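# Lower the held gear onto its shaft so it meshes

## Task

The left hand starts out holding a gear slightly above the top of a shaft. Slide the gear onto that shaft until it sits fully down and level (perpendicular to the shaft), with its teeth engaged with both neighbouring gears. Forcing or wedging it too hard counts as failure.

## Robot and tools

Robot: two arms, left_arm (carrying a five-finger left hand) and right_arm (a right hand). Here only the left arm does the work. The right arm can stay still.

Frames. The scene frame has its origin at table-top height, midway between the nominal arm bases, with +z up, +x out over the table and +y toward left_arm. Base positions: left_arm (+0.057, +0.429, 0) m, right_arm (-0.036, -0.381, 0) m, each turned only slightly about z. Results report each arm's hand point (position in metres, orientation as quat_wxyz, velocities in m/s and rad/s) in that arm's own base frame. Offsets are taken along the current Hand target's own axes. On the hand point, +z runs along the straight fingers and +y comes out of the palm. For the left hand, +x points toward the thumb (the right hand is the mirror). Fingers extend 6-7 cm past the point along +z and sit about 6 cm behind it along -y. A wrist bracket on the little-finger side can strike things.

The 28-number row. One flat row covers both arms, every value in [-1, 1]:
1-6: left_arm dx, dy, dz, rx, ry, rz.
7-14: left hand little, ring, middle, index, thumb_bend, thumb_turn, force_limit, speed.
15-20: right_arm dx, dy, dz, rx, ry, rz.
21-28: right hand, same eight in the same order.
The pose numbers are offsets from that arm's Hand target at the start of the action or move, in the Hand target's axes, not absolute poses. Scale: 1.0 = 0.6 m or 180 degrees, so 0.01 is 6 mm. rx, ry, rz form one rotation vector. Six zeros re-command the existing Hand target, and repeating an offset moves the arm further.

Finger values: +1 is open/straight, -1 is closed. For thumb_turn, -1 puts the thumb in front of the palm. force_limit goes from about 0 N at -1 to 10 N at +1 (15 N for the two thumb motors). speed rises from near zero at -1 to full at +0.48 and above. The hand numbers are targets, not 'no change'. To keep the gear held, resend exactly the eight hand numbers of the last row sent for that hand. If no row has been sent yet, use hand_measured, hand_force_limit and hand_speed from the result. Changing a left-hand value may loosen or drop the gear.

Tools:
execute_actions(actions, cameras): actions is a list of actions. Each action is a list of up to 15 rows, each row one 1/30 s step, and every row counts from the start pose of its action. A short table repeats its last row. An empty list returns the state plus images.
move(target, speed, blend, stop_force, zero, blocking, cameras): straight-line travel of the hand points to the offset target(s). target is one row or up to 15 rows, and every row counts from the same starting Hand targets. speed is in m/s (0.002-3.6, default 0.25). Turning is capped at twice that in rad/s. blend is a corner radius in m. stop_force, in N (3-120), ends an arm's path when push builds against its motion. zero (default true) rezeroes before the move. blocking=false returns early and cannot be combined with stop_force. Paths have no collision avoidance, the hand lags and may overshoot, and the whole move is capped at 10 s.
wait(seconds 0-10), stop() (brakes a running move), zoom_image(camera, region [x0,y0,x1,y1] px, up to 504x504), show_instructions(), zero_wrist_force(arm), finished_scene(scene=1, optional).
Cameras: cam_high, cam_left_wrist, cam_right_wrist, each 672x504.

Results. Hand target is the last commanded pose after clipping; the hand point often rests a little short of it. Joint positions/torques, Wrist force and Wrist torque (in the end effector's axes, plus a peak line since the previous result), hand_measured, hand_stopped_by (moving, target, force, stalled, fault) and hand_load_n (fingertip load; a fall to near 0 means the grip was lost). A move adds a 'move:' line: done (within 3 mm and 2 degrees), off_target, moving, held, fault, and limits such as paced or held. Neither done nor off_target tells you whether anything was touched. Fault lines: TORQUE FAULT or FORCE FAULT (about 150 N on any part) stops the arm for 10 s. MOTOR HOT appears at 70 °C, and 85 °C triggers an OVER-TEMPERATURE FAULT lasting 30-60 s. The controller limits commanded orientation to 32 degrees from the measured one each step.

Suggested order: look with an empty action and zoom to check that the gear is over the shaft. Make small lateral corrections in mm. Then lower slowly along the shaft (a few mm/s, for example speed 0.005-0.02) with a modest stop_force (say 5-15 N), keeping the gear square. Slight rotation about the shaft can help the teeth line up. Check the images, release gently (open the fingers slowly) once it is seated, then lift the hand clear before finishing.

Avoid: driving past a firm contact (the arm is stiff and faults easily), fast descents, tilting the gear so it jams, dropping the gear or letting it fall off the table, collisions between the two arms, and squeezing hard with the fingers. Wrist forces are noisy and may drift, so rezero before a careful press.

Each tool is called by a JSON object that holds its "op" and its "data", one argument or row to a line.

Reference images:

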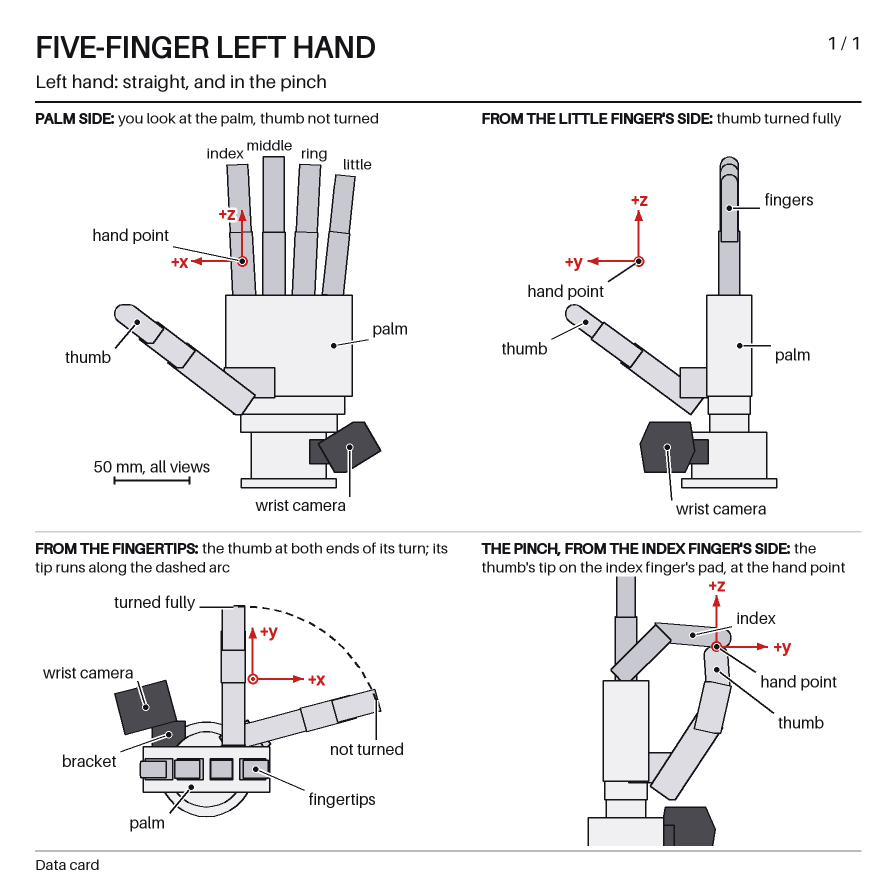

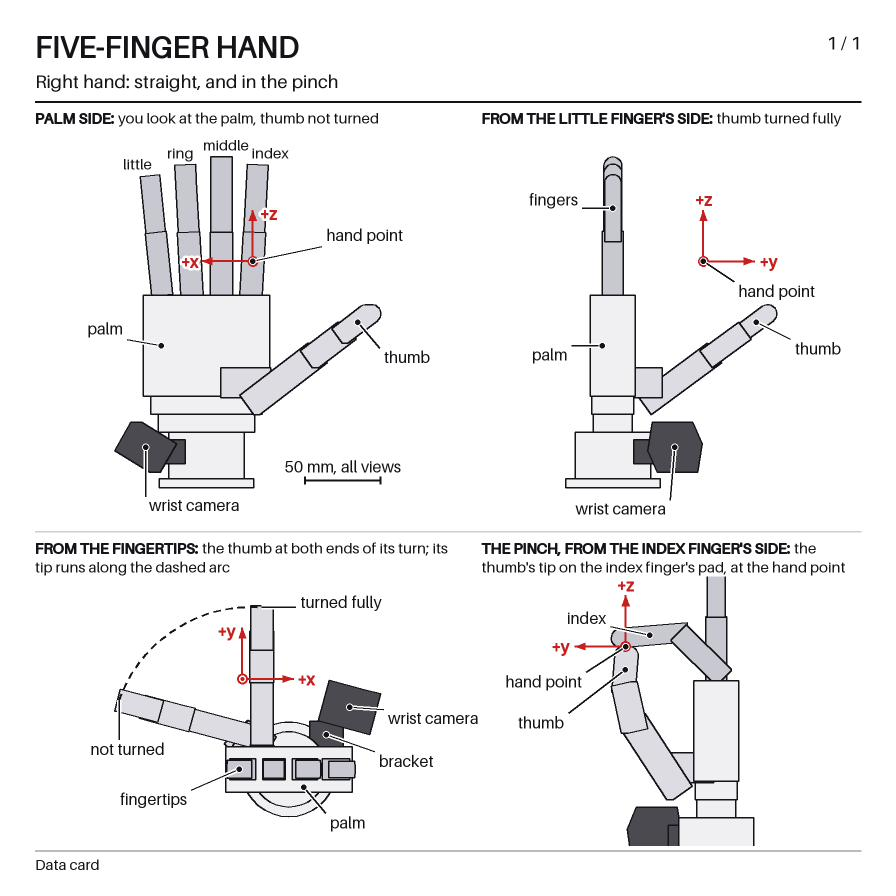

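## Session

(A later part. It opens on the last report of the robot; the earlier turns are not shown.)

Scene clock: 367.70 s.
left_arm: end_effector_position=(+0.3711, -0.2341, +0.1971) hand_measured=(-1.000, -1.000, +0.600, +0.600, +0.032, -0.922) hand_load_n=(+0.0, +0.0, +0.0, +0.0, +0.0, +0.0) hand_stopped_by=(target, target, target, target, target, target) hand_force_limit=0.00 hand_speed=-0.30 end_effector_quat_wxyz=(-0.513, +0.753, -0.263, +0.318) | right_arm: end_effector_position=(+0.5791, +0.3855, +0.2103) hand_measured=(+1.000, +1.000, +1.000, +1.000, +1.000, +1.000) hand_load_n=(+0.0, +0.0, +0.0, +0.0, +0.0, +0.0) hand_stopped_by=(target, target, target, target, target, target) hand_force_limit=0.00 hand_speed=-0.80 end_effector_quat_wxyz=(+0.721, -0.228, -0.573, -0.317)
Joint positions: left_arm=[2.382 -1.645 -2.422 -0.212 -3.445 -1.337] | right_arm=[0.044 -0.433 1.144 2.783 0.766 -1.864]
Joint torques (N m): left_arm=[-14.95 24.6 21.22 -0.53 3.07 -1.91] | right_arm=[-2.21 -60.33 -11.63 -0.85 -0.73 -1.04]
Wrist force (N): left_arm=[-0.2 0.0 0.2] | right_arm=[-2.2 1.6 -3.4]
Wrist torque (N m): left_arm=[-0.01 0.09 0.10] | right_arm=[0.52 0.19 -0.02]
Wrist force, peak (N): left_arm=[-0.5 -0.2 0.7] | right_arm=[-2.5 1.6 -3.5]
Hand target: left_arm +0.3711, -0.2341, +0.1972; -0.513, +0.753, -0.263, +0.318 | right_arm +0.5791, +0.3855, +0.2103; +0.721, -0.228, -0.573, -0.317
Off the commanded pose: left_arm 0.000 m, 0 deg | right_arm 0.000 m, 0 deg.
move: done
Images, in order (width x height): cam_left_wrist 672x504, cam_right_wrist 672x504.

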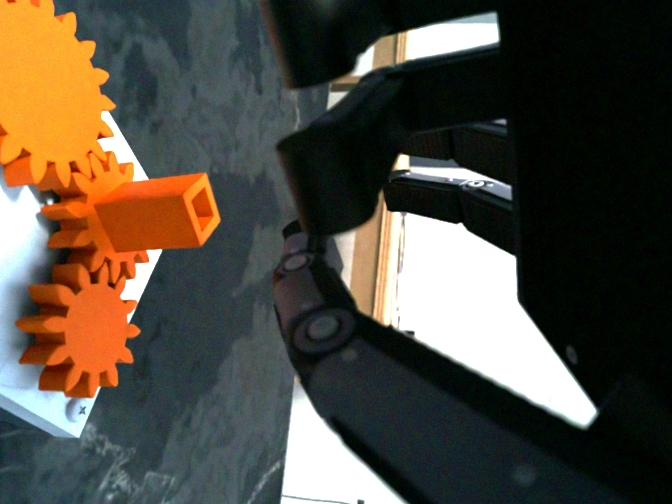

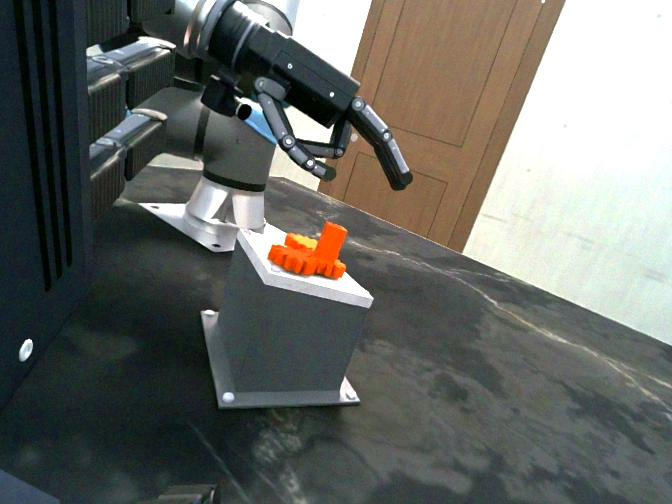

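{"op": "zoom_image", "data": {
  "camera": "cam_left_wrist",
  "region": [20, 130, 170, 310]
}}

{"op": "zoom_image", "data": {
  "camera": "cam_left_wrist",
  "region": [30, 140, 110, 220]
}}

{"op": "zoom_image", "data": {
  "camera": "cam_left_wrist",
  "region": [50, 220, 150, 320]
}}

Scaled by 2.800.

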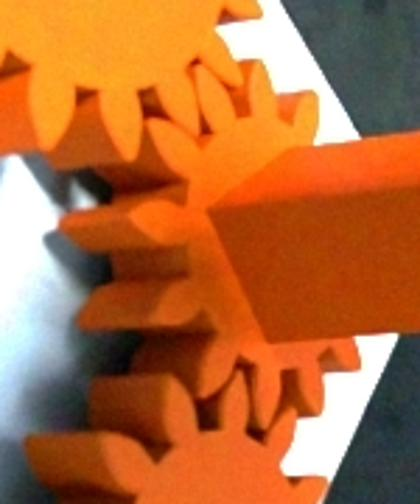

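Scaled by 6.300.

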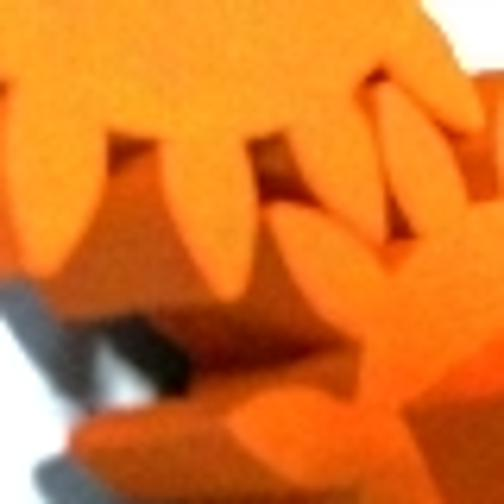

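Scaled by 5.040.

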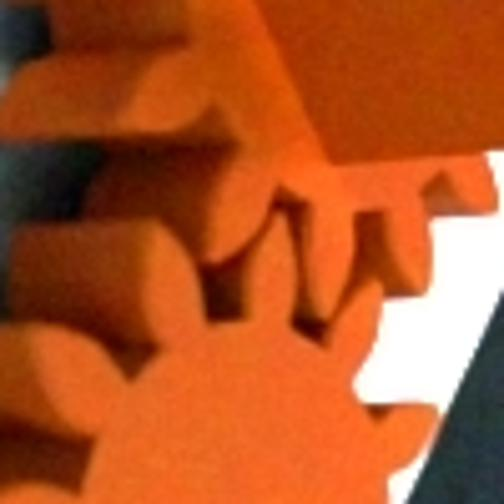

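{"op": "zoom_image", "data": {
  "camera": "cam_left_wrist",
  "region": [0, 240, 160, 400]
}}

{"op": "zoom_image", "data": {
  "camera": "cam_left_wrist",
  "region": [30, 130, 230, 290]
}}

Scaled by 3.150.

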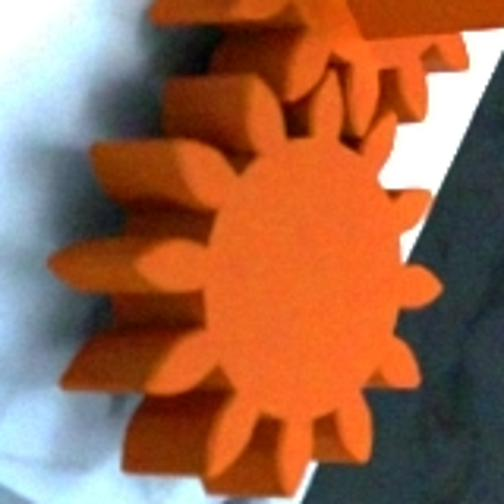

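Scaled by 2.520.

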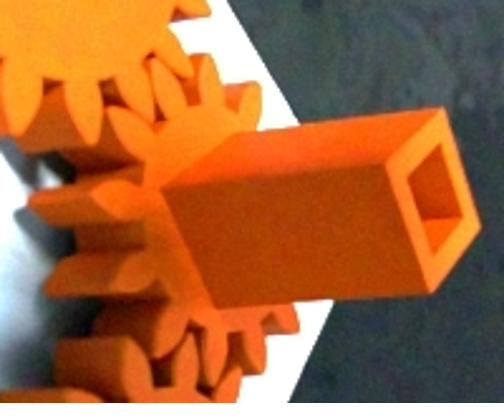

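{"op": "move", "data": {
  "target": [-0.0282,0.0343,0.0038,0,0,0,-1.0,-1.0,1.0,0.04,0.032,-0.922,0.5,-0.3,0,0,0,0,0,0,1,1,1,1,1,1,0,-0.8],
  "speed": 0.04,
  "stop_force": 4,
  "cameras": ["cam_left_wrist","cam_right_wrist"]
}}

{"op": "zoom_image", "data": {
  "camera": "cam_right_wrist",
  "region": [262, 180, 382, 290]
}}

Scene clock: 384.77 s.
left_arm: end_effector_position=(+0.3602, -0.2274, +0.1737) hand_measured=(-1.000, -1.000, +1.000, +0.040, +0.032, -0.922) hand_load_n=(+0.0, +0.0, +0.0, +0.0, +0.0, +0.0) hand_stopped_by=(target, target, target, target, target, target) hand_force_limit=0.50 hand_speed=-0.30 end_effector_quat_wxyz=(-0.513, +0.753, -0.263, +0.318) | right_arm: end_effector_position=(+0.5791, +0.3855, +0.2103) hand_measured=(+1.000, +1.000, +1.000, +1.000, +1.000, +1.000) hand_load_n=(+0.0, +0.0, +0.0, +0.0, +0.0, +0.0) hand_stopped_by=(target, target, target, target, target, target) hand_force_limit=0.00 hand_speed=-0.80 end_effector_quat_wxyz=(+0.721, -0.228, -0.573, -0.317)
Joint positions: left_arm=[2.374 -1.684 -2.472 -0.146 -3.442 -1.361] | right_arm=[0.044 -0.433 1.144 2.783 0.766 -1.864]
Joint torques (N m): left_arm=[-14.33 9.09 7.36 5.38 2.96 1.87] | right_arm=[-1.9 -60.84 -10.95 -0.92 -0.66 -0.96]
Wrist force (N): left_arm=[0.0 0.2 0.3] | right_arm=[-2.2 1.6 -3.5]
Wrist torque (N m): left_arm=[0.00 0.04 -0.03] | right_arm=[0.53 0.20 -0.02]
Wrist force, peak (N): left_arm=[-0.3 0.0 0.9] | right_arm=[-2.5 1.6 -3.5]
Hand target: left_arm +0.3602, -0.2274, +0.1737; -0.513, +0.753, -0.263, +0.318 | right_arm +0.5791, +0.3855, +0.2103; +0.721, -0.228, -0.573, -0.317
Off the commanded pose: left_arm 0.000 m, 0 deg | right_arm 0.000 m, 0 deg.
move: done
Images, in order (width x height): cam_left_wrist 672x504, cam_right_wrist 672x504.

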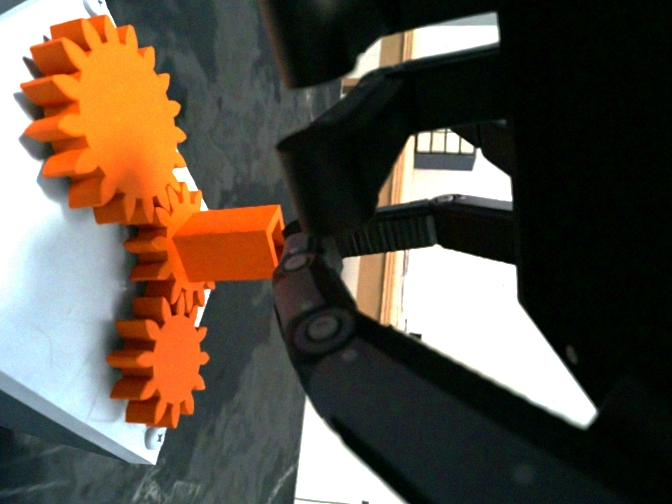

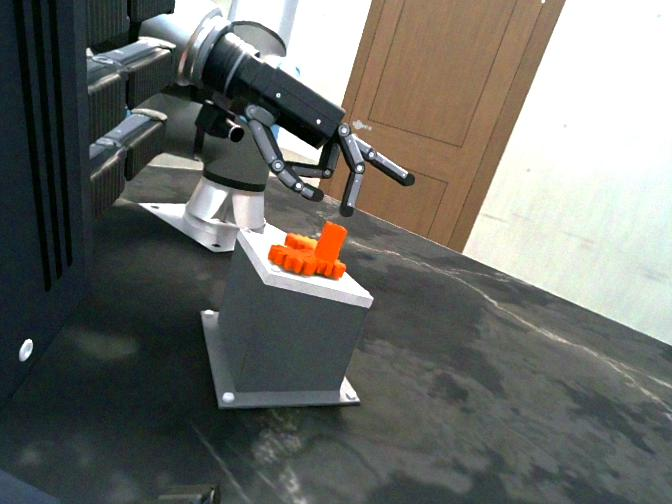

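Scaled by 4.200.

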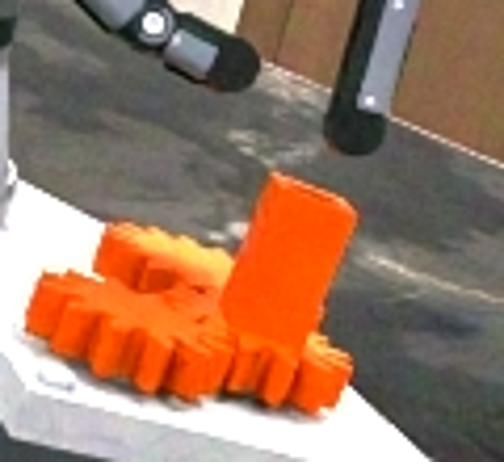

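{"op": "move", "data": {
  "target": [-0.0012,0.002,-0.008,0,0,0,-1.0,-1.0,1.0,0.04,0.032,-0.922,0.5,-0.3,0,0,0,0,0,0,1,1,1,1,1,1,0,-0.8],
  "speed": 0.04
}}

{"op": "move", "data": {
  "target": [-0.007,0.0313,0.0091,0,0,0,-1.0,-1.0,1.0,0.04,0.032,-0.922,0.5,-0.3,0,0,0,0,0,0,1,1,1,1,1,1,0,-0.8],
  "speed": 0.012,
  "stop_force": 3,
  "cameras": ["cam_left_wrist","cam_right_wrist"]
}}

{"op": "zoom_image", "data": {
  "camera": "cam_right_wrist",
  "region": [262, 180, 382, 290]
}}

Scene clock: 388.27 s.
left_arm: end_effector_position=(+0.3561, -0.2302, +0.1737) hand_measured=(-1.000, -1.000, +1.000, +0.040, +0.032, -0.922) hand_load_n=(+0.0, +0.0, +0.0, +0.0, +0.0, +0.0) hand_stopped_by=(target, target, target, target, target, target) hand_force_limit=0.50 hand_speed=-0.30 end_effector_quat_wxyz=(-0.513, +0.753, -0.263, +0.318) | right_arm: end_effector_position=(+0.5791, +0.3855, +0.2103) hand_measured=(+1.000, +1.000, +1.000, +1.000, +1.000, +1.000) hand_load_n=(+0.0, +0.0, +0.0, +0.0, +0.0, +0.0) hand_stopped_by=(target, target, target, target, target, target) hand_force_limit=0.00 hand_speed=-0.80 end_effector_quat_wxyz=(+0.721, -0.228, -0.573, -0.317)
Joint positions: left_arm=[2.36 -1.67 -2.471 -0.203 -3.437 -1.405] | right_arm=[0.044 -0.433 1.144 2.783 0.766 -1.864]
Joint torques (N m): left_arm=[-15.93 24.27 19.75 -0.39 3.23 -2.17] | right_arm=[-1.44 -61.16 -11.26 -0.7 -0.66 -0.8]
Wrist force (N): left_arm=[-0.1 0.0 0.1] | right_arm=[-2.7 1.4 -3.3]
Wrist torque (N m): left_arm=[-0.02 0.05 0.12] | right_arm=[0.48 0.27 -0.06]
Wrist force, peak (N): left_arm=[-0.1 0.1 0.8] | right_arm=[-2.4 1.5 -3.6]
Hand target: left_arm +0.3561, -0.2302, +0.1737; -0.513, +0.753, -0.263, +0.318 | right_arm +0.5791, +0.3855, +0.2103; +0.721, -0.228, -0.573, -0.317
Off the commanded pose: left_arm 0.000 m, 0 deg | right_arm 0.000 m, 0 deg.
move: done

Scene clock: 390.17 s.
left_arm: end_effector_position=(+0.3560, -0.2302, +0.1640) hand_measured=(-1.000, -1.000, +1.000, +0.040, +0.032, -0.922) hand_load_n=(+0.0, +0.0, +0.0, +0.0, +0.0, +0.0) hand_stopped_by=(target, target, target, target, target, target) hand_force_limit=0.50 hand_speed=-0.30 end_effector_quat_wxyz=(-0.513, +0.753, -0.263, +0.318) | right_arm: end_effector_position=(+0.5791, +0.3855, +0.2103) hand_measured=(+1.000, +1.000, +1.000, +1.000, +1.000, +1.000) hand_load_n=(+0.0, +0.0, +0.0, +0.0, +0.0, +0.0) hand_stopped_by=(target, target, target, target, target, target) hand_force_limit=0.00 hand_speed=-0.80 end_effector_quat_wxyz=(+0.721, -0.228, -0.573, -0.317)
Joint positions: left_arm=[2.36 -1.701 -2.479 -0.165 -3.437 -1.406] | right_arm=[0.044 -0.433 1.144 2.783 0.766 -1.864]
Joint torques (N m): left_arm=[-12.52 25.02 17.76 -0.63 -1.11 1.06] | right_arm=[-2 -61.73 -11.23 -0.92 -0.54 -0.79]
Wrist force (N): left_arm=[0.2 -1.7 0.1] | right_arm=[-2.6 1.4 -3.3]
Wrist torque (N m): left_arm=[-0.03 0.05 0.13] | right_arm=[0.49 0.24 -0.05]
Wrist force, peak (N): left_arm=[1.1 -5.8 -2.0] | right_arm=[-2.5 1.5 -3.5]
Hand target: left_arm +0.3560, -0.2302, +0.1640; -0.513, +0.753, -0.263, +0.318 (not the last commanded pose) | right_arm +0.5791, +0.3855, +0.2103; +0.721, -0.228, -0.573, -0.317
Off the commanded pose: left_arm 0.010 m, 0 deg | right_arm 0.000 m, 0 deg.
move: contact (left_arm)
Images, in order (width x height): cam_left_wrist 672x504, cam_right_wrist 672x504.

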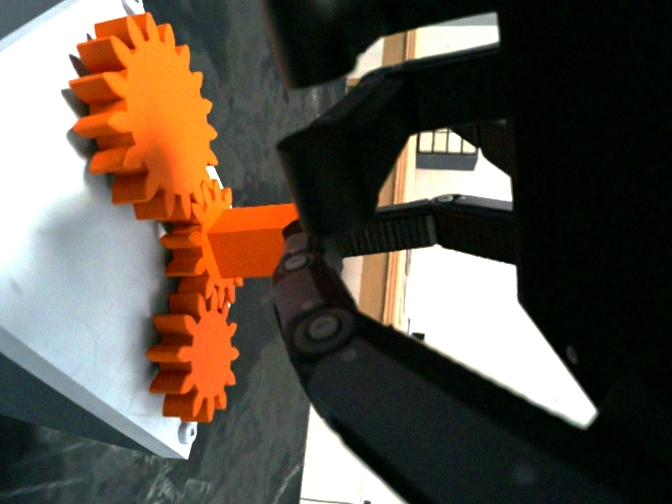

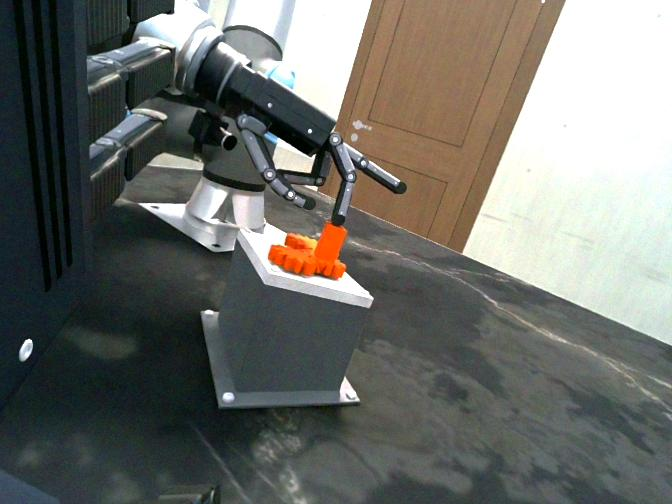

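Scaled by 4.200.

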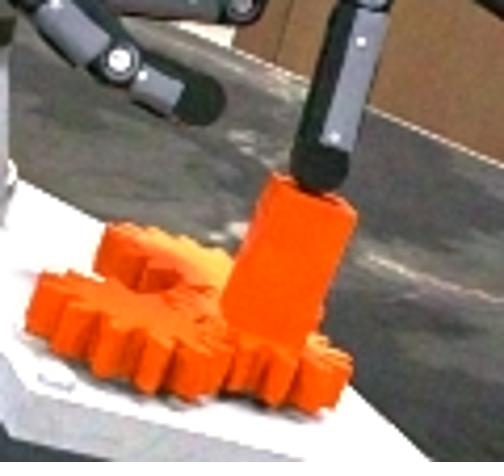

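{"op": "move", "data": {
  "target": [-0.0021,0.0094,0.0027,0,0,0,-1.0,-1.0,1.0,0.04,0.032,-0.922,0.5,-0.3,0,0,0,0,0,0,1,1,1,1,1,1,0,-0.8],
  "speed": 0.006,
  "stop_force": 8,
  "cameras": ["cam_left_wrist","cam_right_wrist"]
}}

{"op": "zoom_image", "data": {
  "camera": "cam_right_wrist",
  "region": [262, 180, 382, 290]
}}

Scene clock: 394.07 s.
left_arm: end_effector_position=(+0.3561, -0.2302, +0.1631) hand_measured=(-1.000, -1.000, +1.000, +0.040, +0.032, -0.922) hand_load_n=(+0.0, +0.0, +0.0, +2.5, +0.0, +0.0) hand_stopped_by=(target, target, target, target, target, target) hand_force_limit=0.50 hand_speed=-0.30 end_effector_quat_wxyz=(-0.513, +0.753, -0.263, +0.318) | right_arm: end_effector_position=(+0.5791, +0.3855, +0.2103) hand_measured=(+1.000, +1.000, +1.000, +1.000, +1.000, +1.000) hand_load_n=(+0.0, -0.5, +0.0, +0.0, +0.0, +0.0) hand_stopped_by=(target, target, target, target, target, target) hand_force_limit=0.00 hand_speed=-0.80 end_effector_quat_wxyz=(+0.721, -0.228, -0.573, -0.317)
Joint positions: left_arm=[2.36 -1.704 -2.479 -0.161 -3.437 -1.406] | right_arm=[0.044 -0.433 1.144 2.783 0.766 -1.864]
Joint torques (N m): left_arm=[-12.63 21.6 14.44 -2.1 -0.83 2.22] | right_arm=[-1.84 -59.63 -11.01 -0.73 -0.51 -0.93]
Wrist force (N): left_arm=[3.6 -8.2 -1.1] | right_arm=[-2.3 1.3 -3.3]
Wrist torque (N m): left_arm=[0.00 0.14 0.07] | right_arm=[0.48 0.20 -0.03]
Wrist force, peak (N): left_arm=[5.0 -11.9 -2.3] | right_arm=[-2.5 1.5 -3.5]
Hand target: left_arm +0.3561, -0.2302, +0.1631; -0.513, +0.753, -0.263, +0.318 (not the last commanded pose) | right_arm +0.5791, +0.3855, +0.2103; +0.721, -0.228, -0.573, -0.317
Off the commanded pose: left_arm 0.005 m, 0 deg | right_arm 0.000 m, 0 deg.
move: contact (left_arm)
Images, in order (width x height): cam_left_wrist 672x504, cam_right_wrist 672x504.

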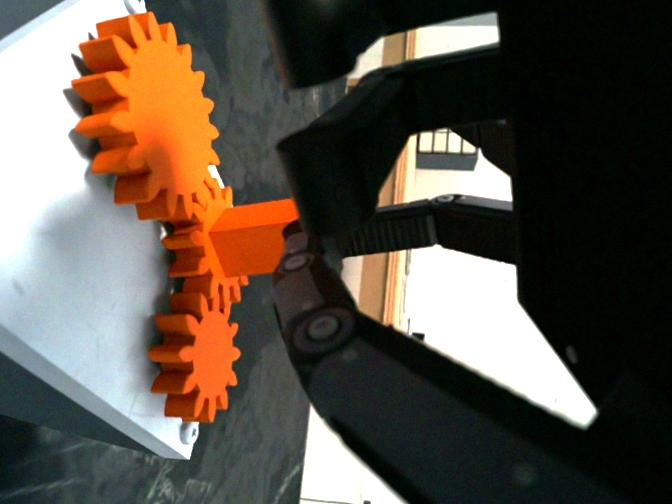

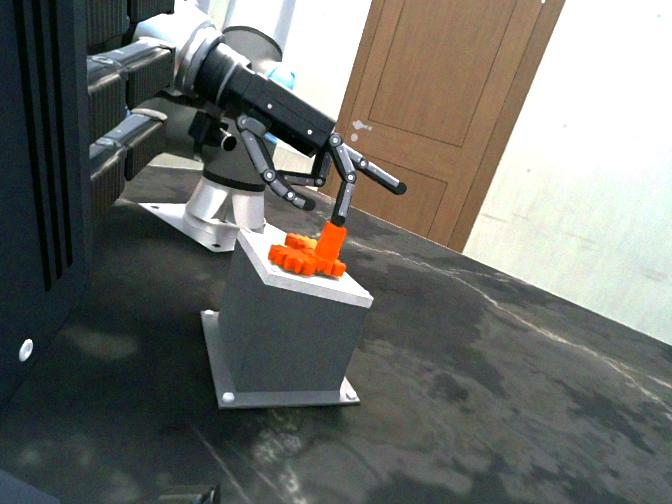

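Scaled by 4.200.

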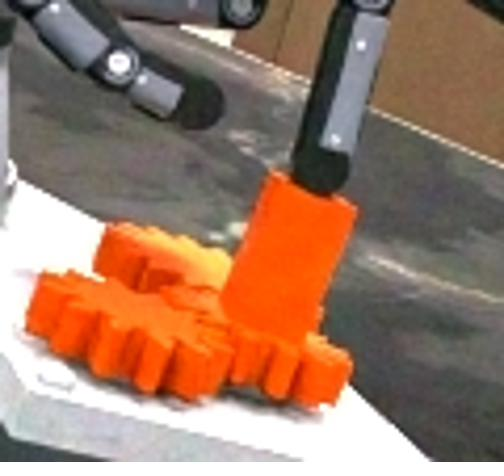

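{"op": "move", "data": {
  "target": [-0.0009,0.0016,-0.0064,0,0,0,-1.0,-1.0,1.0,0.04,0.032,-0.922,0.5,-0.3,0,0,0,0,0,0,1,1,1,1,1,1,0,-0.8],
  "speed": 0.015,
  "cameras": ["cam_left_wrist","cam_right_wrist"]
}}

{"op": "zoom_image", "data": {
  "camera": "cam_right_wrist",
  "region": [262, 180, 382, 290]
}}

Scene clock: 402.03 s.
left_arm: end_effector_position=(+0.3528, -0.2325, +0.1631) hand_measured=(-1.000, -1.000, +1.000, +0.040, +0.032, -0.922) hand_load_n=(+0.0, +0.0, -0.5, +9.5, +0.0, +0.0) hand_stopped_by=(target, target, target, target, target, target) hand_force_limit=0.50 hand_speed=-0.30 end_effector_quat_wxyz=(-0.513, +0.753, -0.263, +0.318) | right_arm: end_effector_position=(+0.5791, +0.3855, +0.2103) hand_measured=(+1.000, +1.000, +1.000, +1.000, +1.000, +1.000) hand_load_n=(+0.0, +0.0, +0.0, +0.0, +0.0, +0.0) hand_stopped_by=(target, target, target, target, target, target) hand_force_limit=0.00 hand_speed=-0.80 end_effector_quat_wxyz=(+0.721, -0.228, -0.573, -0.317)
Joint positions: left_arm=[2.349 -1.692 -2.478 -0.209 -3.433 -1.442] | right_arm=[0.044 -0.433 1.144 2.783 0.766 -1.864]
Joint torques (N m): left_arm=[-16.65 20.64 13.4 -2.84 0.56 -1.45] | right_arm=[-1.89 -59.6 -11.37 -0.81 -0.61 -0.71]
Wrist force (N): left_arm=[5.4 -13.0 1.7] | right_arm=[-2.5 1.4 -3.2]
Wrist torque (N m): left_arm=[0.02 0.18 0.09] | right_arm=[0.49 0.25 -0.05]
Wrist force, peak (N): left_arm=[6.0 -13.1 1.0] | right_arm=[-2.5 1.5 -3.5]
Hand target: left_arm +0.3528, -0.2325, +0.1631; -0.513, +0.753, -0.263, +0.318 | right_arm +0.5791, +0.3855, +0.2103; +0.721, -0.228, -0.573, -0.317
Off the commanded pose: left_arm 0.000 m, 0 deg | right_arm 0.000 m, 0 deg.
move: done
Images, in order (width x height): cam_left_wrist 672x504, cam_right_wrist 672x504.

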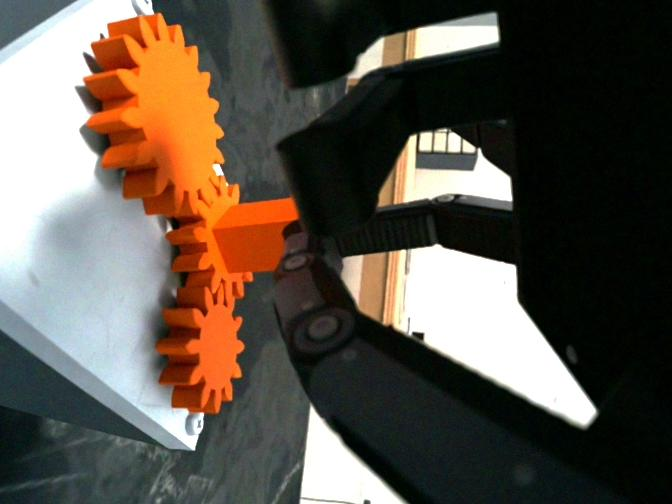

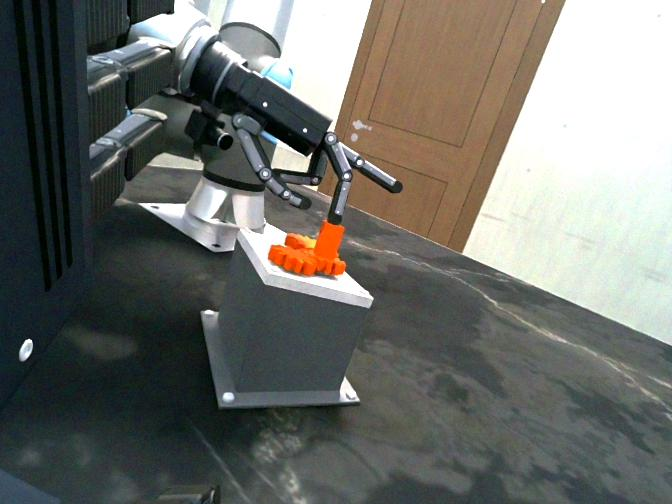

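Scaled by 4.200.

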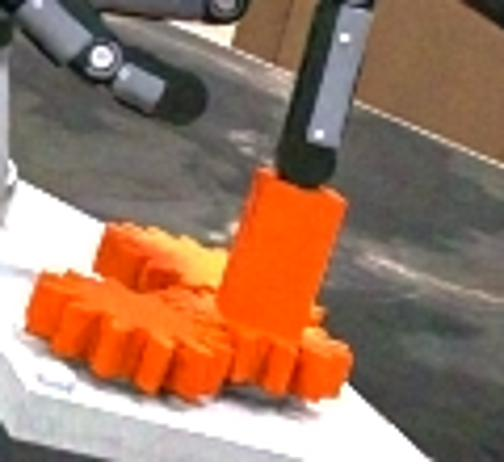

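{"op": "zoom_image", "data": {
  "camera": "cam_left_wrist",
  "region": [120, 160, 260, 320]
}}

{"op": "zoom_image", "data": {
  "camera": "cam_left_wrist",
  "region": [130, 190, 220, 300]
}}

{"op": "zoom_image", "data": {
  "camera": "cam_left_wrist",
  "region": [80, 0, 260, 240]
}}

Scaled by 3.150.

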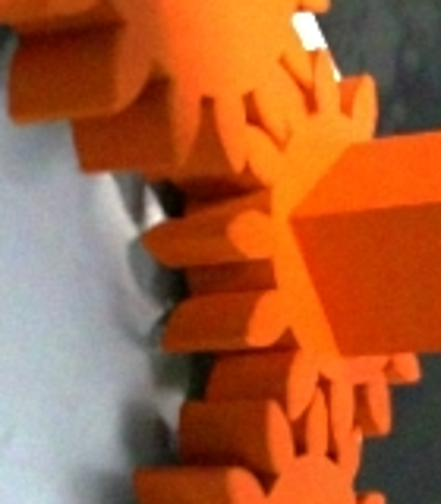

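Scaled by 4.582.

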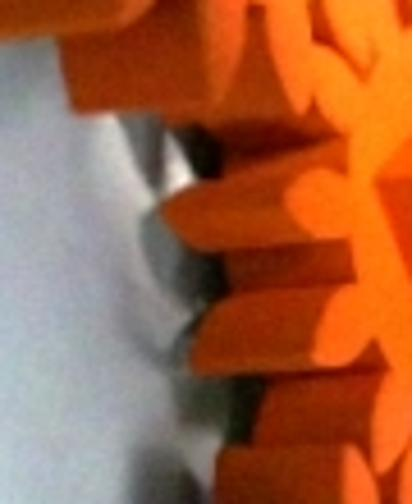

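Scaled by 2.100.

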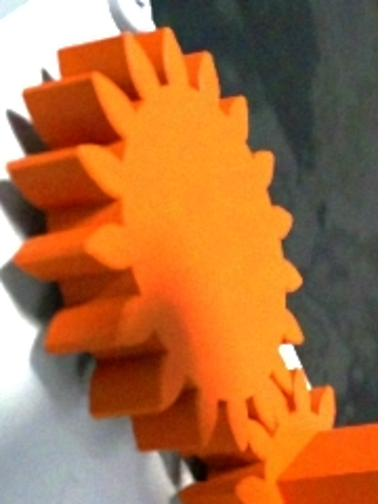

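{"op": "move", "data": {
  "target": [0.0104,-0.047,-0.0136,0,0,0,-1.0,-1.0,1.0,0.04,0.032,-0.922,0.5,-0.3,0,0,0,0,0,0,1,1,1,1,1,1,0,-0.8],
  "speed": 0.06
}}

{"op": "move", "data": {
  "target": [0.0235,-0.0077,0.0193,0,0,0,-1.0,-1.0,0.6,0.6,0.032,-0.922,0.5,0.0,0,0,0,0,0,0,1,1,1,1,1,1,0,-0.8],
  "speed": 0.06,
  "cameras": ["cam_left_wrist","cam_right_wrist"]
}}

{"op": "zoom_image", "data": {
  "camera": "cam_right_wrist",
  "region": [262, 200, 362, 290]
}}

{"op": "zoom_image", "data": {
  "camera": "cam_left_wrist",
  "region": [0, 110, 240, 350]
}}

Scene clock: 413.40 s.
left_arm: end_effector_position=(+0.3528, -0.2325, +0.1931) hand_measured=(-1.000, -1.000, +1.000, +0.040, +0.032, -0.922) hand_load_n=(+0.0, +0.0, +0.0, +0.0, +0.0, +0.0) hand_stopped_by=(target, target, target, target, target, target) hand_force_limit=0.50 hand_speed=-0.30 end_effector_quat_wxyz=(-0.513, +0.753, -0.263, +0.318) | right_arm: end_effector_position=(+0.5791, +0.3855, +0.2103) hand_measured=(+1.000, +1.000, +1.000, +1.000, +1.000, +1.000) hand_load_n=(+0.0, +0.0, +0.0, +0.0, +0.0, +0.0) hand_stopped_by=(target, target, target, target, target, target) hand_force_limit=0.00 hand_speed=-0.80 end_effector_quat_wxyz=(+0.721, -0.228, -0.573, -0.317)
Joint positions: left_arm=[2.349 -1.599 -2.449 -0.331 -3.433 -1.442] | right_arm=[0.044 -0.433 1.144 2.783 0.766 -1.864]
Joint torques (N m): left_arm=[-13.89 22.62 21.71 -0.41 3.12 -2.22] | right_arm=[-2.51 -60.1 -11.45 -0.7 -0.37 -0.73]
Wrist force (N): left_arm=[0.3 0.2 0.3] | right_arm=[-2.3 1.3 -3.1]
Wrist torque (N m): left_arm=[0.02 0.01 0.16] | right_arm=[0.46 0.19 -0.03]
Wrist force, peak (N): left_arm=[5.6 -13.2 1.3] | right_arm=[-2.4 1.6 -3.5]
Hand target: left_arm +0.3528, -0.2325, +0.1931; -0.513, +0.753, -0.263, +0.318 | right_arm +0.5791, +0.3855, +0.2103; +0.721, -0.228, -0.573, -0.317
Off the commanded pose: left_arm 0.000 m, 0 deg | right_arm 0.000 m, 0 deg.
move: done

Scene clock: 414.53 s.
left_arm: end_effector_position=(+0.3710, -0.2341, +0.1973) hand_measured=(-1.000, -1.000, +0.600, +0.600, +0.032, -0.922) hand_load_n=(+0.0, +0.0, +0.0, +0.0, +0.0, +0.0) hand_stopped_by=(target, target, target, target, target, target) hand_force_limit=0.50 hand_speed=0.00 end_effector_quat_wxyz=(-0.513, +0.753, -0.263, +0.318) | right_arm: end_effector_position=(+0.5791, +0.3855, +0.2103) hand_measured=(+1.000, +1.000, +1.000, +1.000, +1.000, +1.000) hand_load_n=(+0.0, +0.0, +0.0, +0.0, +0.0, +0.0) hand_stopped_by=(target, target, target, target, target, target) hand_force_limit=0.00 hand_speed=-0.80 end_effector_quat_wxyz=(+0.721, -0.228, -0.573, -0.317)
Joint positions: left_arm=[2.382 -1.643 -2.421 -0.215 -3.445 -1.339] | right_arm=[0.044 -0.433 1.144 2.783 0.766 -1.864]
Joint torques (N m): left_arm=[11.97 9.09 20.84 5.34 -0.9 1.68] | right_arm=[-2.07 -59.61 -11.44 -0.83 -0.5 -0.73]
Wrist force (N): left_arm=[-0.2 0.2 0.3] | right_arm=[-2.4 1.7 -3.3]
Wrist torque (N m): left_arm=[0.01 0.09 -0.10] | right_arm=[0.52 0.22 -0.03]
Wrist force, peak (N): left_arm=[0.4 -0.1 0.6] | right_arm=[-2.5 1.6 -3.5]
Hand target: left_arm +0.3710, -0.2341, +0.1973; -0.513, +0.753, -0.263, +0.318 | right_arm +0.5791, +0.3855, +0.2103; +0.721, -0.228, -0.573, -0.317
Off the commanded pose: left_arm 0.000 m, 0 deg | right_arm 0.000 m, 0 deg.
move: done
Images, in order (width x height): cam_left_wrist 672x504, cam_right_wrist 672x504.

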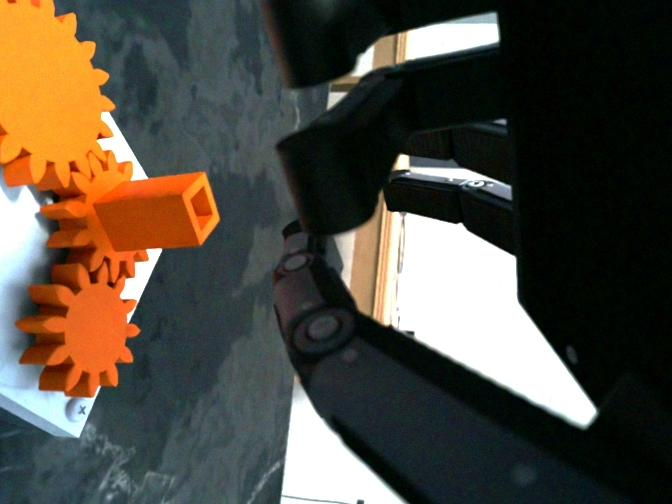

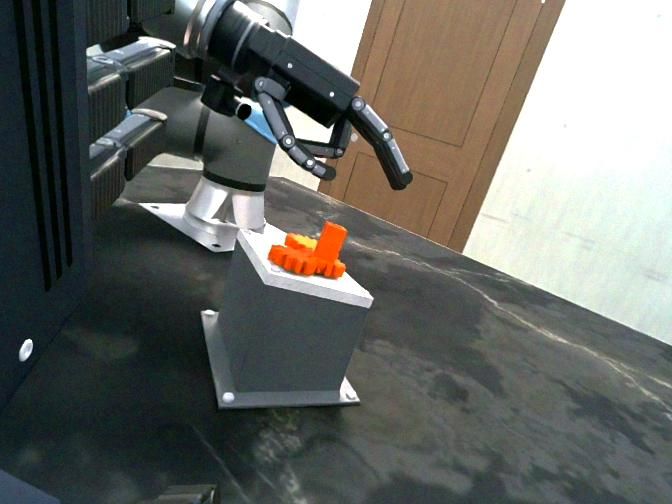

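Scaled by 5.040.

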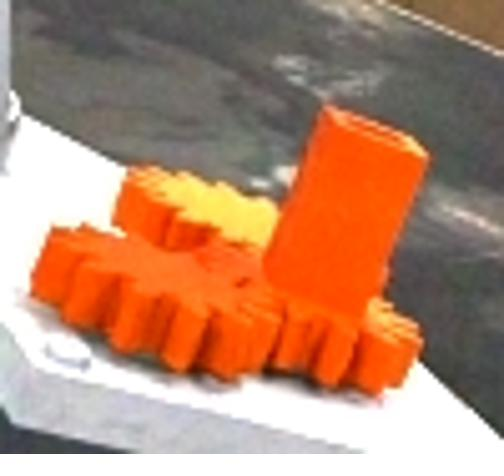

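Scaled by 2.100.

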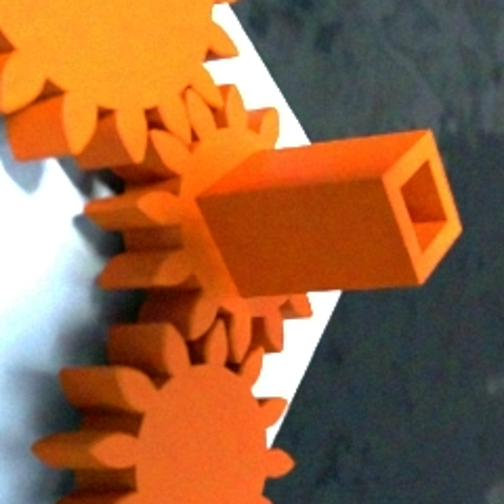

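{"op": "zoom_image", "data": {
  "camera": "cam_left_wrist",
  "region": [20, 170, 90, 240]
}}

{"op": "zoom_image", "data": {
  "camera": "cam_left_wrist",
  "region": [30, 140, 110, 220]
}}

{"op": "zoom_image", "data": {
  "camera": "cam_left_wrist",
  "region": [50, 225, 130, 305]
}}

{"op": "zoom_image", "data": {
  "camera": "cam_right_wrist",
  "region": [285, 235, 355, 285]
}}

Scaled by 7.200.

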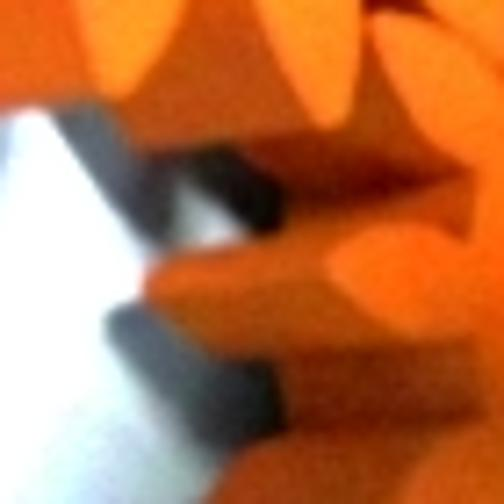

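Scaled by 6.300.

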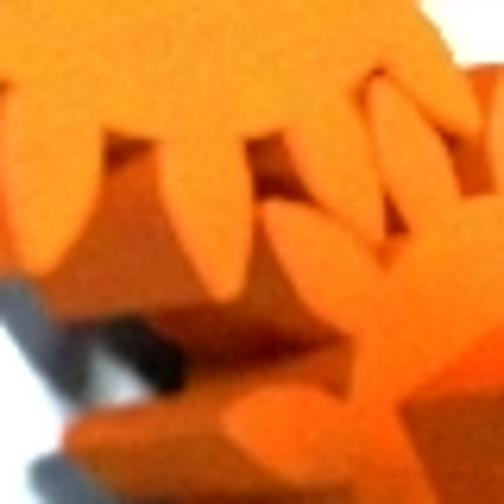

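Scaled by 6.300.

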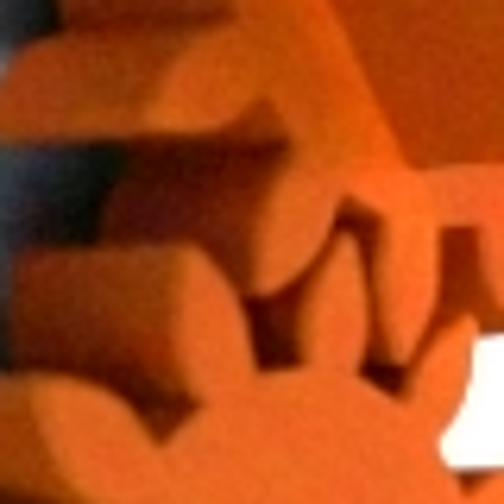

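Scaled by 7.200.

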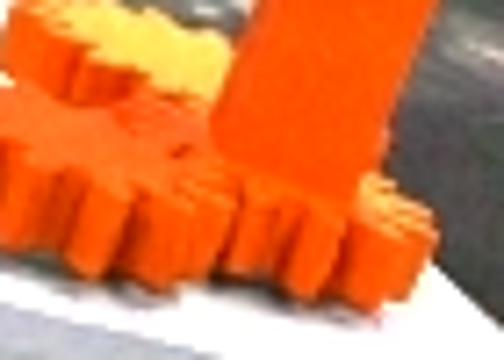

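{"op": "zoom_image", "data": {
  "camera": "cam_left_wrist",
  "region": [0, 270, 100, 400]
}}

{"op": "zoom_image", "data": {
  "camera": "cam_left_wrist",
  "region": [0, 170, 110, 300]
}}

Scaled by 3.877.

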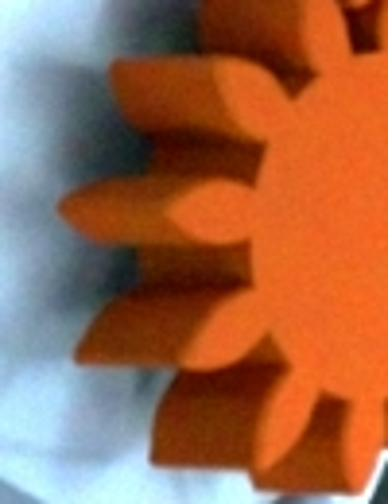

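Scaled by 3.877.

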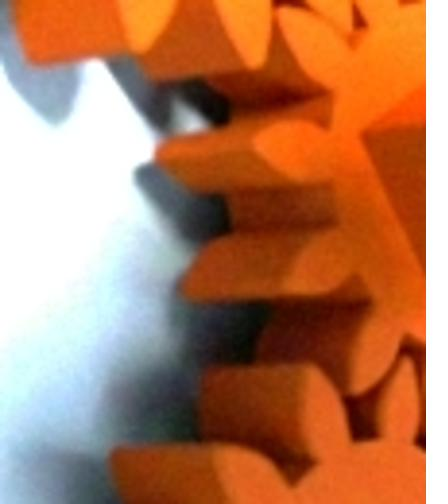

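{"op": "move", "data": {
  "target": [-0.0356,-0.2256,-0.168,0,0,0,-1.0,-1.0,0.6,0.6,0.032,-0.922,0.5,0.0,0,0,0,0,0,0,1,1,1,1,1,1,0,-0.8],
  "speed": 0.2
}}

{"op": "move", "data": {
  "target": [0,0,0,0,0,0,-1.0,-1.0,0.6,0.6,0.032,-0.922,0.5,0.0,-0.0388,0.0233,0.1536,0,0,0,1,1,1,1,1,1,0,-0.8],
  "speed": 0.1,
  "stop_force": 10,
  "cameras": ["cam_high","cam_right_wrist"]
}}

Scene clock: 431.50 s.
left_arm: end_effector_position=(+0.2910, -0.2343, +0.3473) hand_measured=(-1.000, -1.000, +0.600, +0.600, +0.032, -0.922) hand_load_n=(+0.0, +0.0, +0.0, -0.5, +0.5, +0.0) hand_stopped_by=(target, target, target, target, target, target) hand_force_limit=0.50 hand_speed=0.00 end_effector_quat_wxyz=(-0.513, +0.753, -0.263, +0.318) | right_arm: end_effector_position=(+0.5791, +0.3855, +0.2103) hand_measured=(+1.000, +1.000, +1.000, +1.000, +1.000, +1.000) hand_load_n=(+0.0, +0.0, +0.0, -0.5, +0.0, +0.0) hand_stopped_by=(target, target, target, target, target, target) hand_force_limit=0.00 hand_speed=-0.80 end_effector_quat_wxyz=(+0.721, -0.228, -0.573, -0.317)
Joint positions: left_arm=[2.206 -1.198 -2.143 -1.526 -3.42 -1.95] | right_arm=[0.044 -0.433 1.144 2.783 0.766 -1.864]
Joint torques (N m): left_arm=[-15.39 -0.16 29.08 -0.57 0.95 -2.28] | right_arm=[-1.86 -60.96 -12.27 -0.79 -0.49 -0.72]
Wrist force (N): left_arm=[0.5 -0.1 -0.2] | right_arm=[-2.4 1.4 -3.2]
Wrist torque (N m): left_arm=[0.01 -0.03 0.14] | right_arm=[0.48 0.22 -0.04]
Wrist force, peak (N): left_arm=[0.2 1.1 0.7] | right_arm=[-2.5 1.5 -3.5]
Hand target: left_arm +0.2909, -0.2343, +0.3474; -0.513, +0.753, -0.263, +0.318 | right_arm +0.5791, +0.3855, +0.2103; +0.721, -0.228, -0.573, -0.317
Off the commanded pose: left_arm 0.000 m, 0 deg | right_arm 0.000 m, 0 deg.
move: done

Scene clock: 433.63 s.
left_arm: end_effector_position=(+0.2910, -0.2343, +0.3474) hand_measured=(-1.000, -1.000, +0.600, +0.600, +0.032, -0.922) hand_load_n=(+0.0, +0.0, +0.0, +0.0, +0.0, +0.0) hand_stopped_by=(target, target, target, target, target, target) hand_force_limit=0.50 hand_speed=0.00 end_effector_quat_wxyz=(-0.513, +0.753, -0.263, +0.318) | right_arm: end_effector_position=(+0.5231, +0.4635, +0.2102) hand_measured=(+1.000, +1.000, +1.000, +1.000, +1.000, +1.000) hand_load_n=(+0.0, +0.0, +0.0, +0.0, +0.0, +0.0) hand_stopped_by=(target, target, target, target, target, target) hand_force_limit=0.00 hand_speed=-0.80 end_effector_quat_wxyz=(+0.721, -0.228, -0.573, -0.317)
Joint positions: left_arm=[2.206 -1.198 -2.143 -1.526 -3.42 -1.95] | right_arm=[0.163 -0.503 1.301 2.747 0.655 -1.932]
Joint torques (N m): left_arm=[-14.22 -1.41 28.1 -0.42 2.94 -2.1] | right_arm=[6.57 -64.83 -4.4 2.71 -0.93 -2.65]
Wrist force (N): left_arm=[0.8 -0.2 0.1] | right_arm=[-2.1 1.2 -3.5]
Wrist torque (N m): left_arm=[-0.02 -0.07 0.16] | right_arm=[0.46 0.20 0.00]
Wrist force, peak (N): left_arm=[1.0 -0.2 -0.3] | right_arm=[-2.5 1.3 -3.9]
Hand target: left_arm +0.2910, -0.2343, +0.3474; -0.513, +0.753, -0.263, +0.318 | right_arm +0.5231, +0.4635, +0.2102; +0.721, -0.228, -0.573, -0.317
Off the commanded pose: left_arm 0.000 m, 0 deg | right_arm 0.000 m, 0 deg.
move: done
Images, in order (width x height): cam_high 672x504, cam_right_wrist 672x504.

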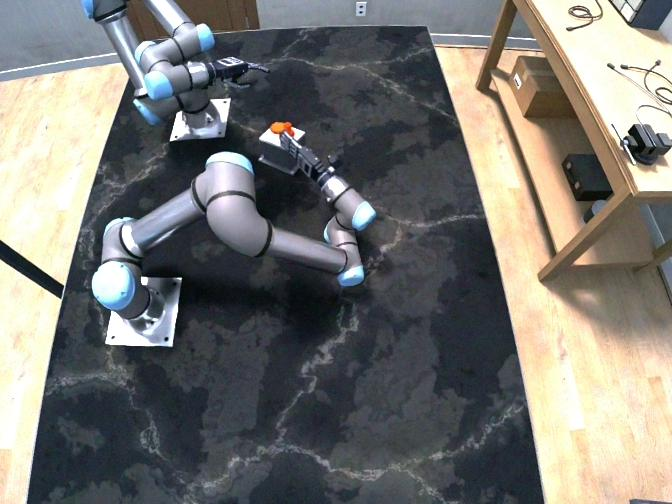

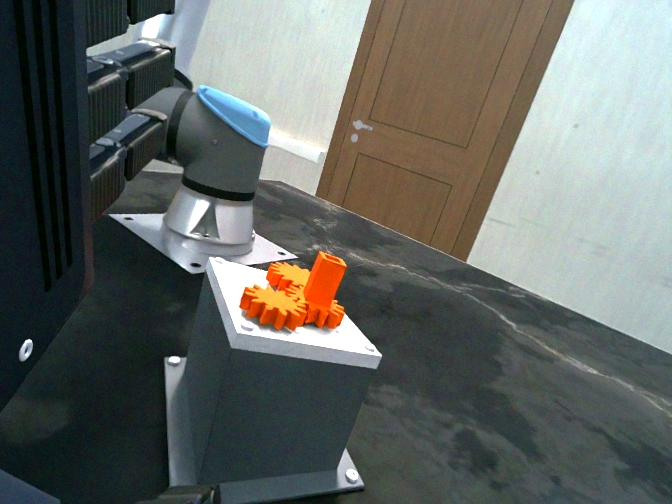

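{"op": "zoom_image", "data": {
  "camera": "cam_right_wrist",
  "region": [230, 240, 390, 370]
}}

{"op": "zoom_image", "data": {
  "camera": "cam_right_wrist",
  "region": [290, 270, 360, 340]
}}

{"op": "zoom_image", "data": {
  "camera": "cam_right_wrist",
  "region": [235, 275, 305, 345]
}}

Scaled by 3.150.

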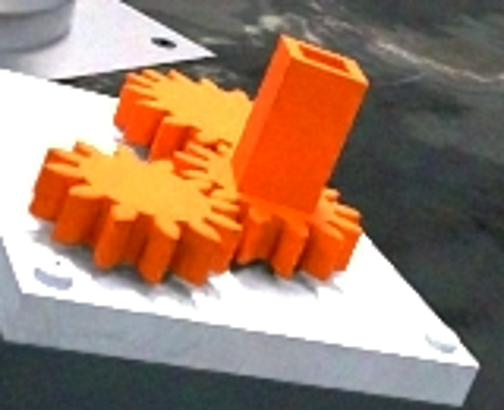

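Scaled by 7.200.

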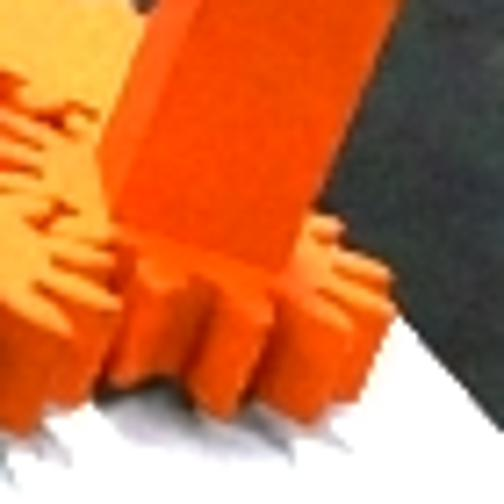

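Scaled by 7.200.

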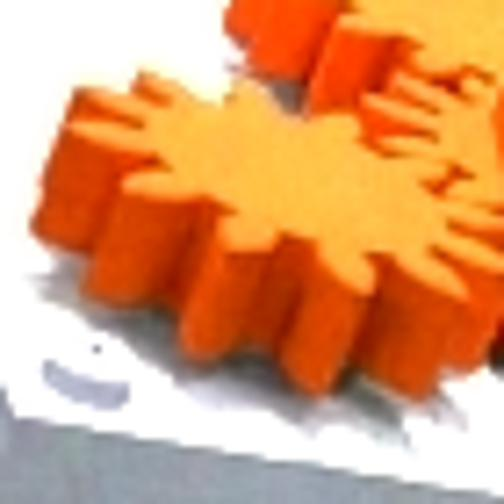

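{"op": "zoom_image", "data": {
  "camera": "cam_right_wrist",
  "region": [278, 275, 318, 315]
}}

{"op": "zoom_image", "data": {
  "camera": "cam_right_wrist",
  "region": [262, 255, 322, 315]
}}

Scaled by 12.600.

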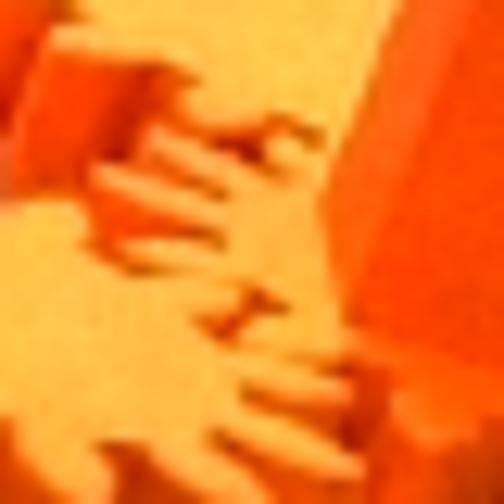

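Scaled by 8.400.

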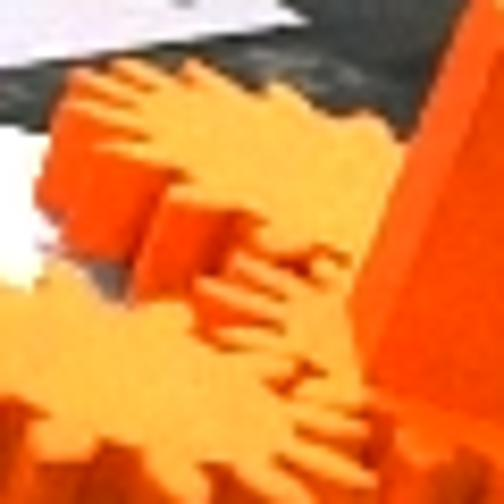

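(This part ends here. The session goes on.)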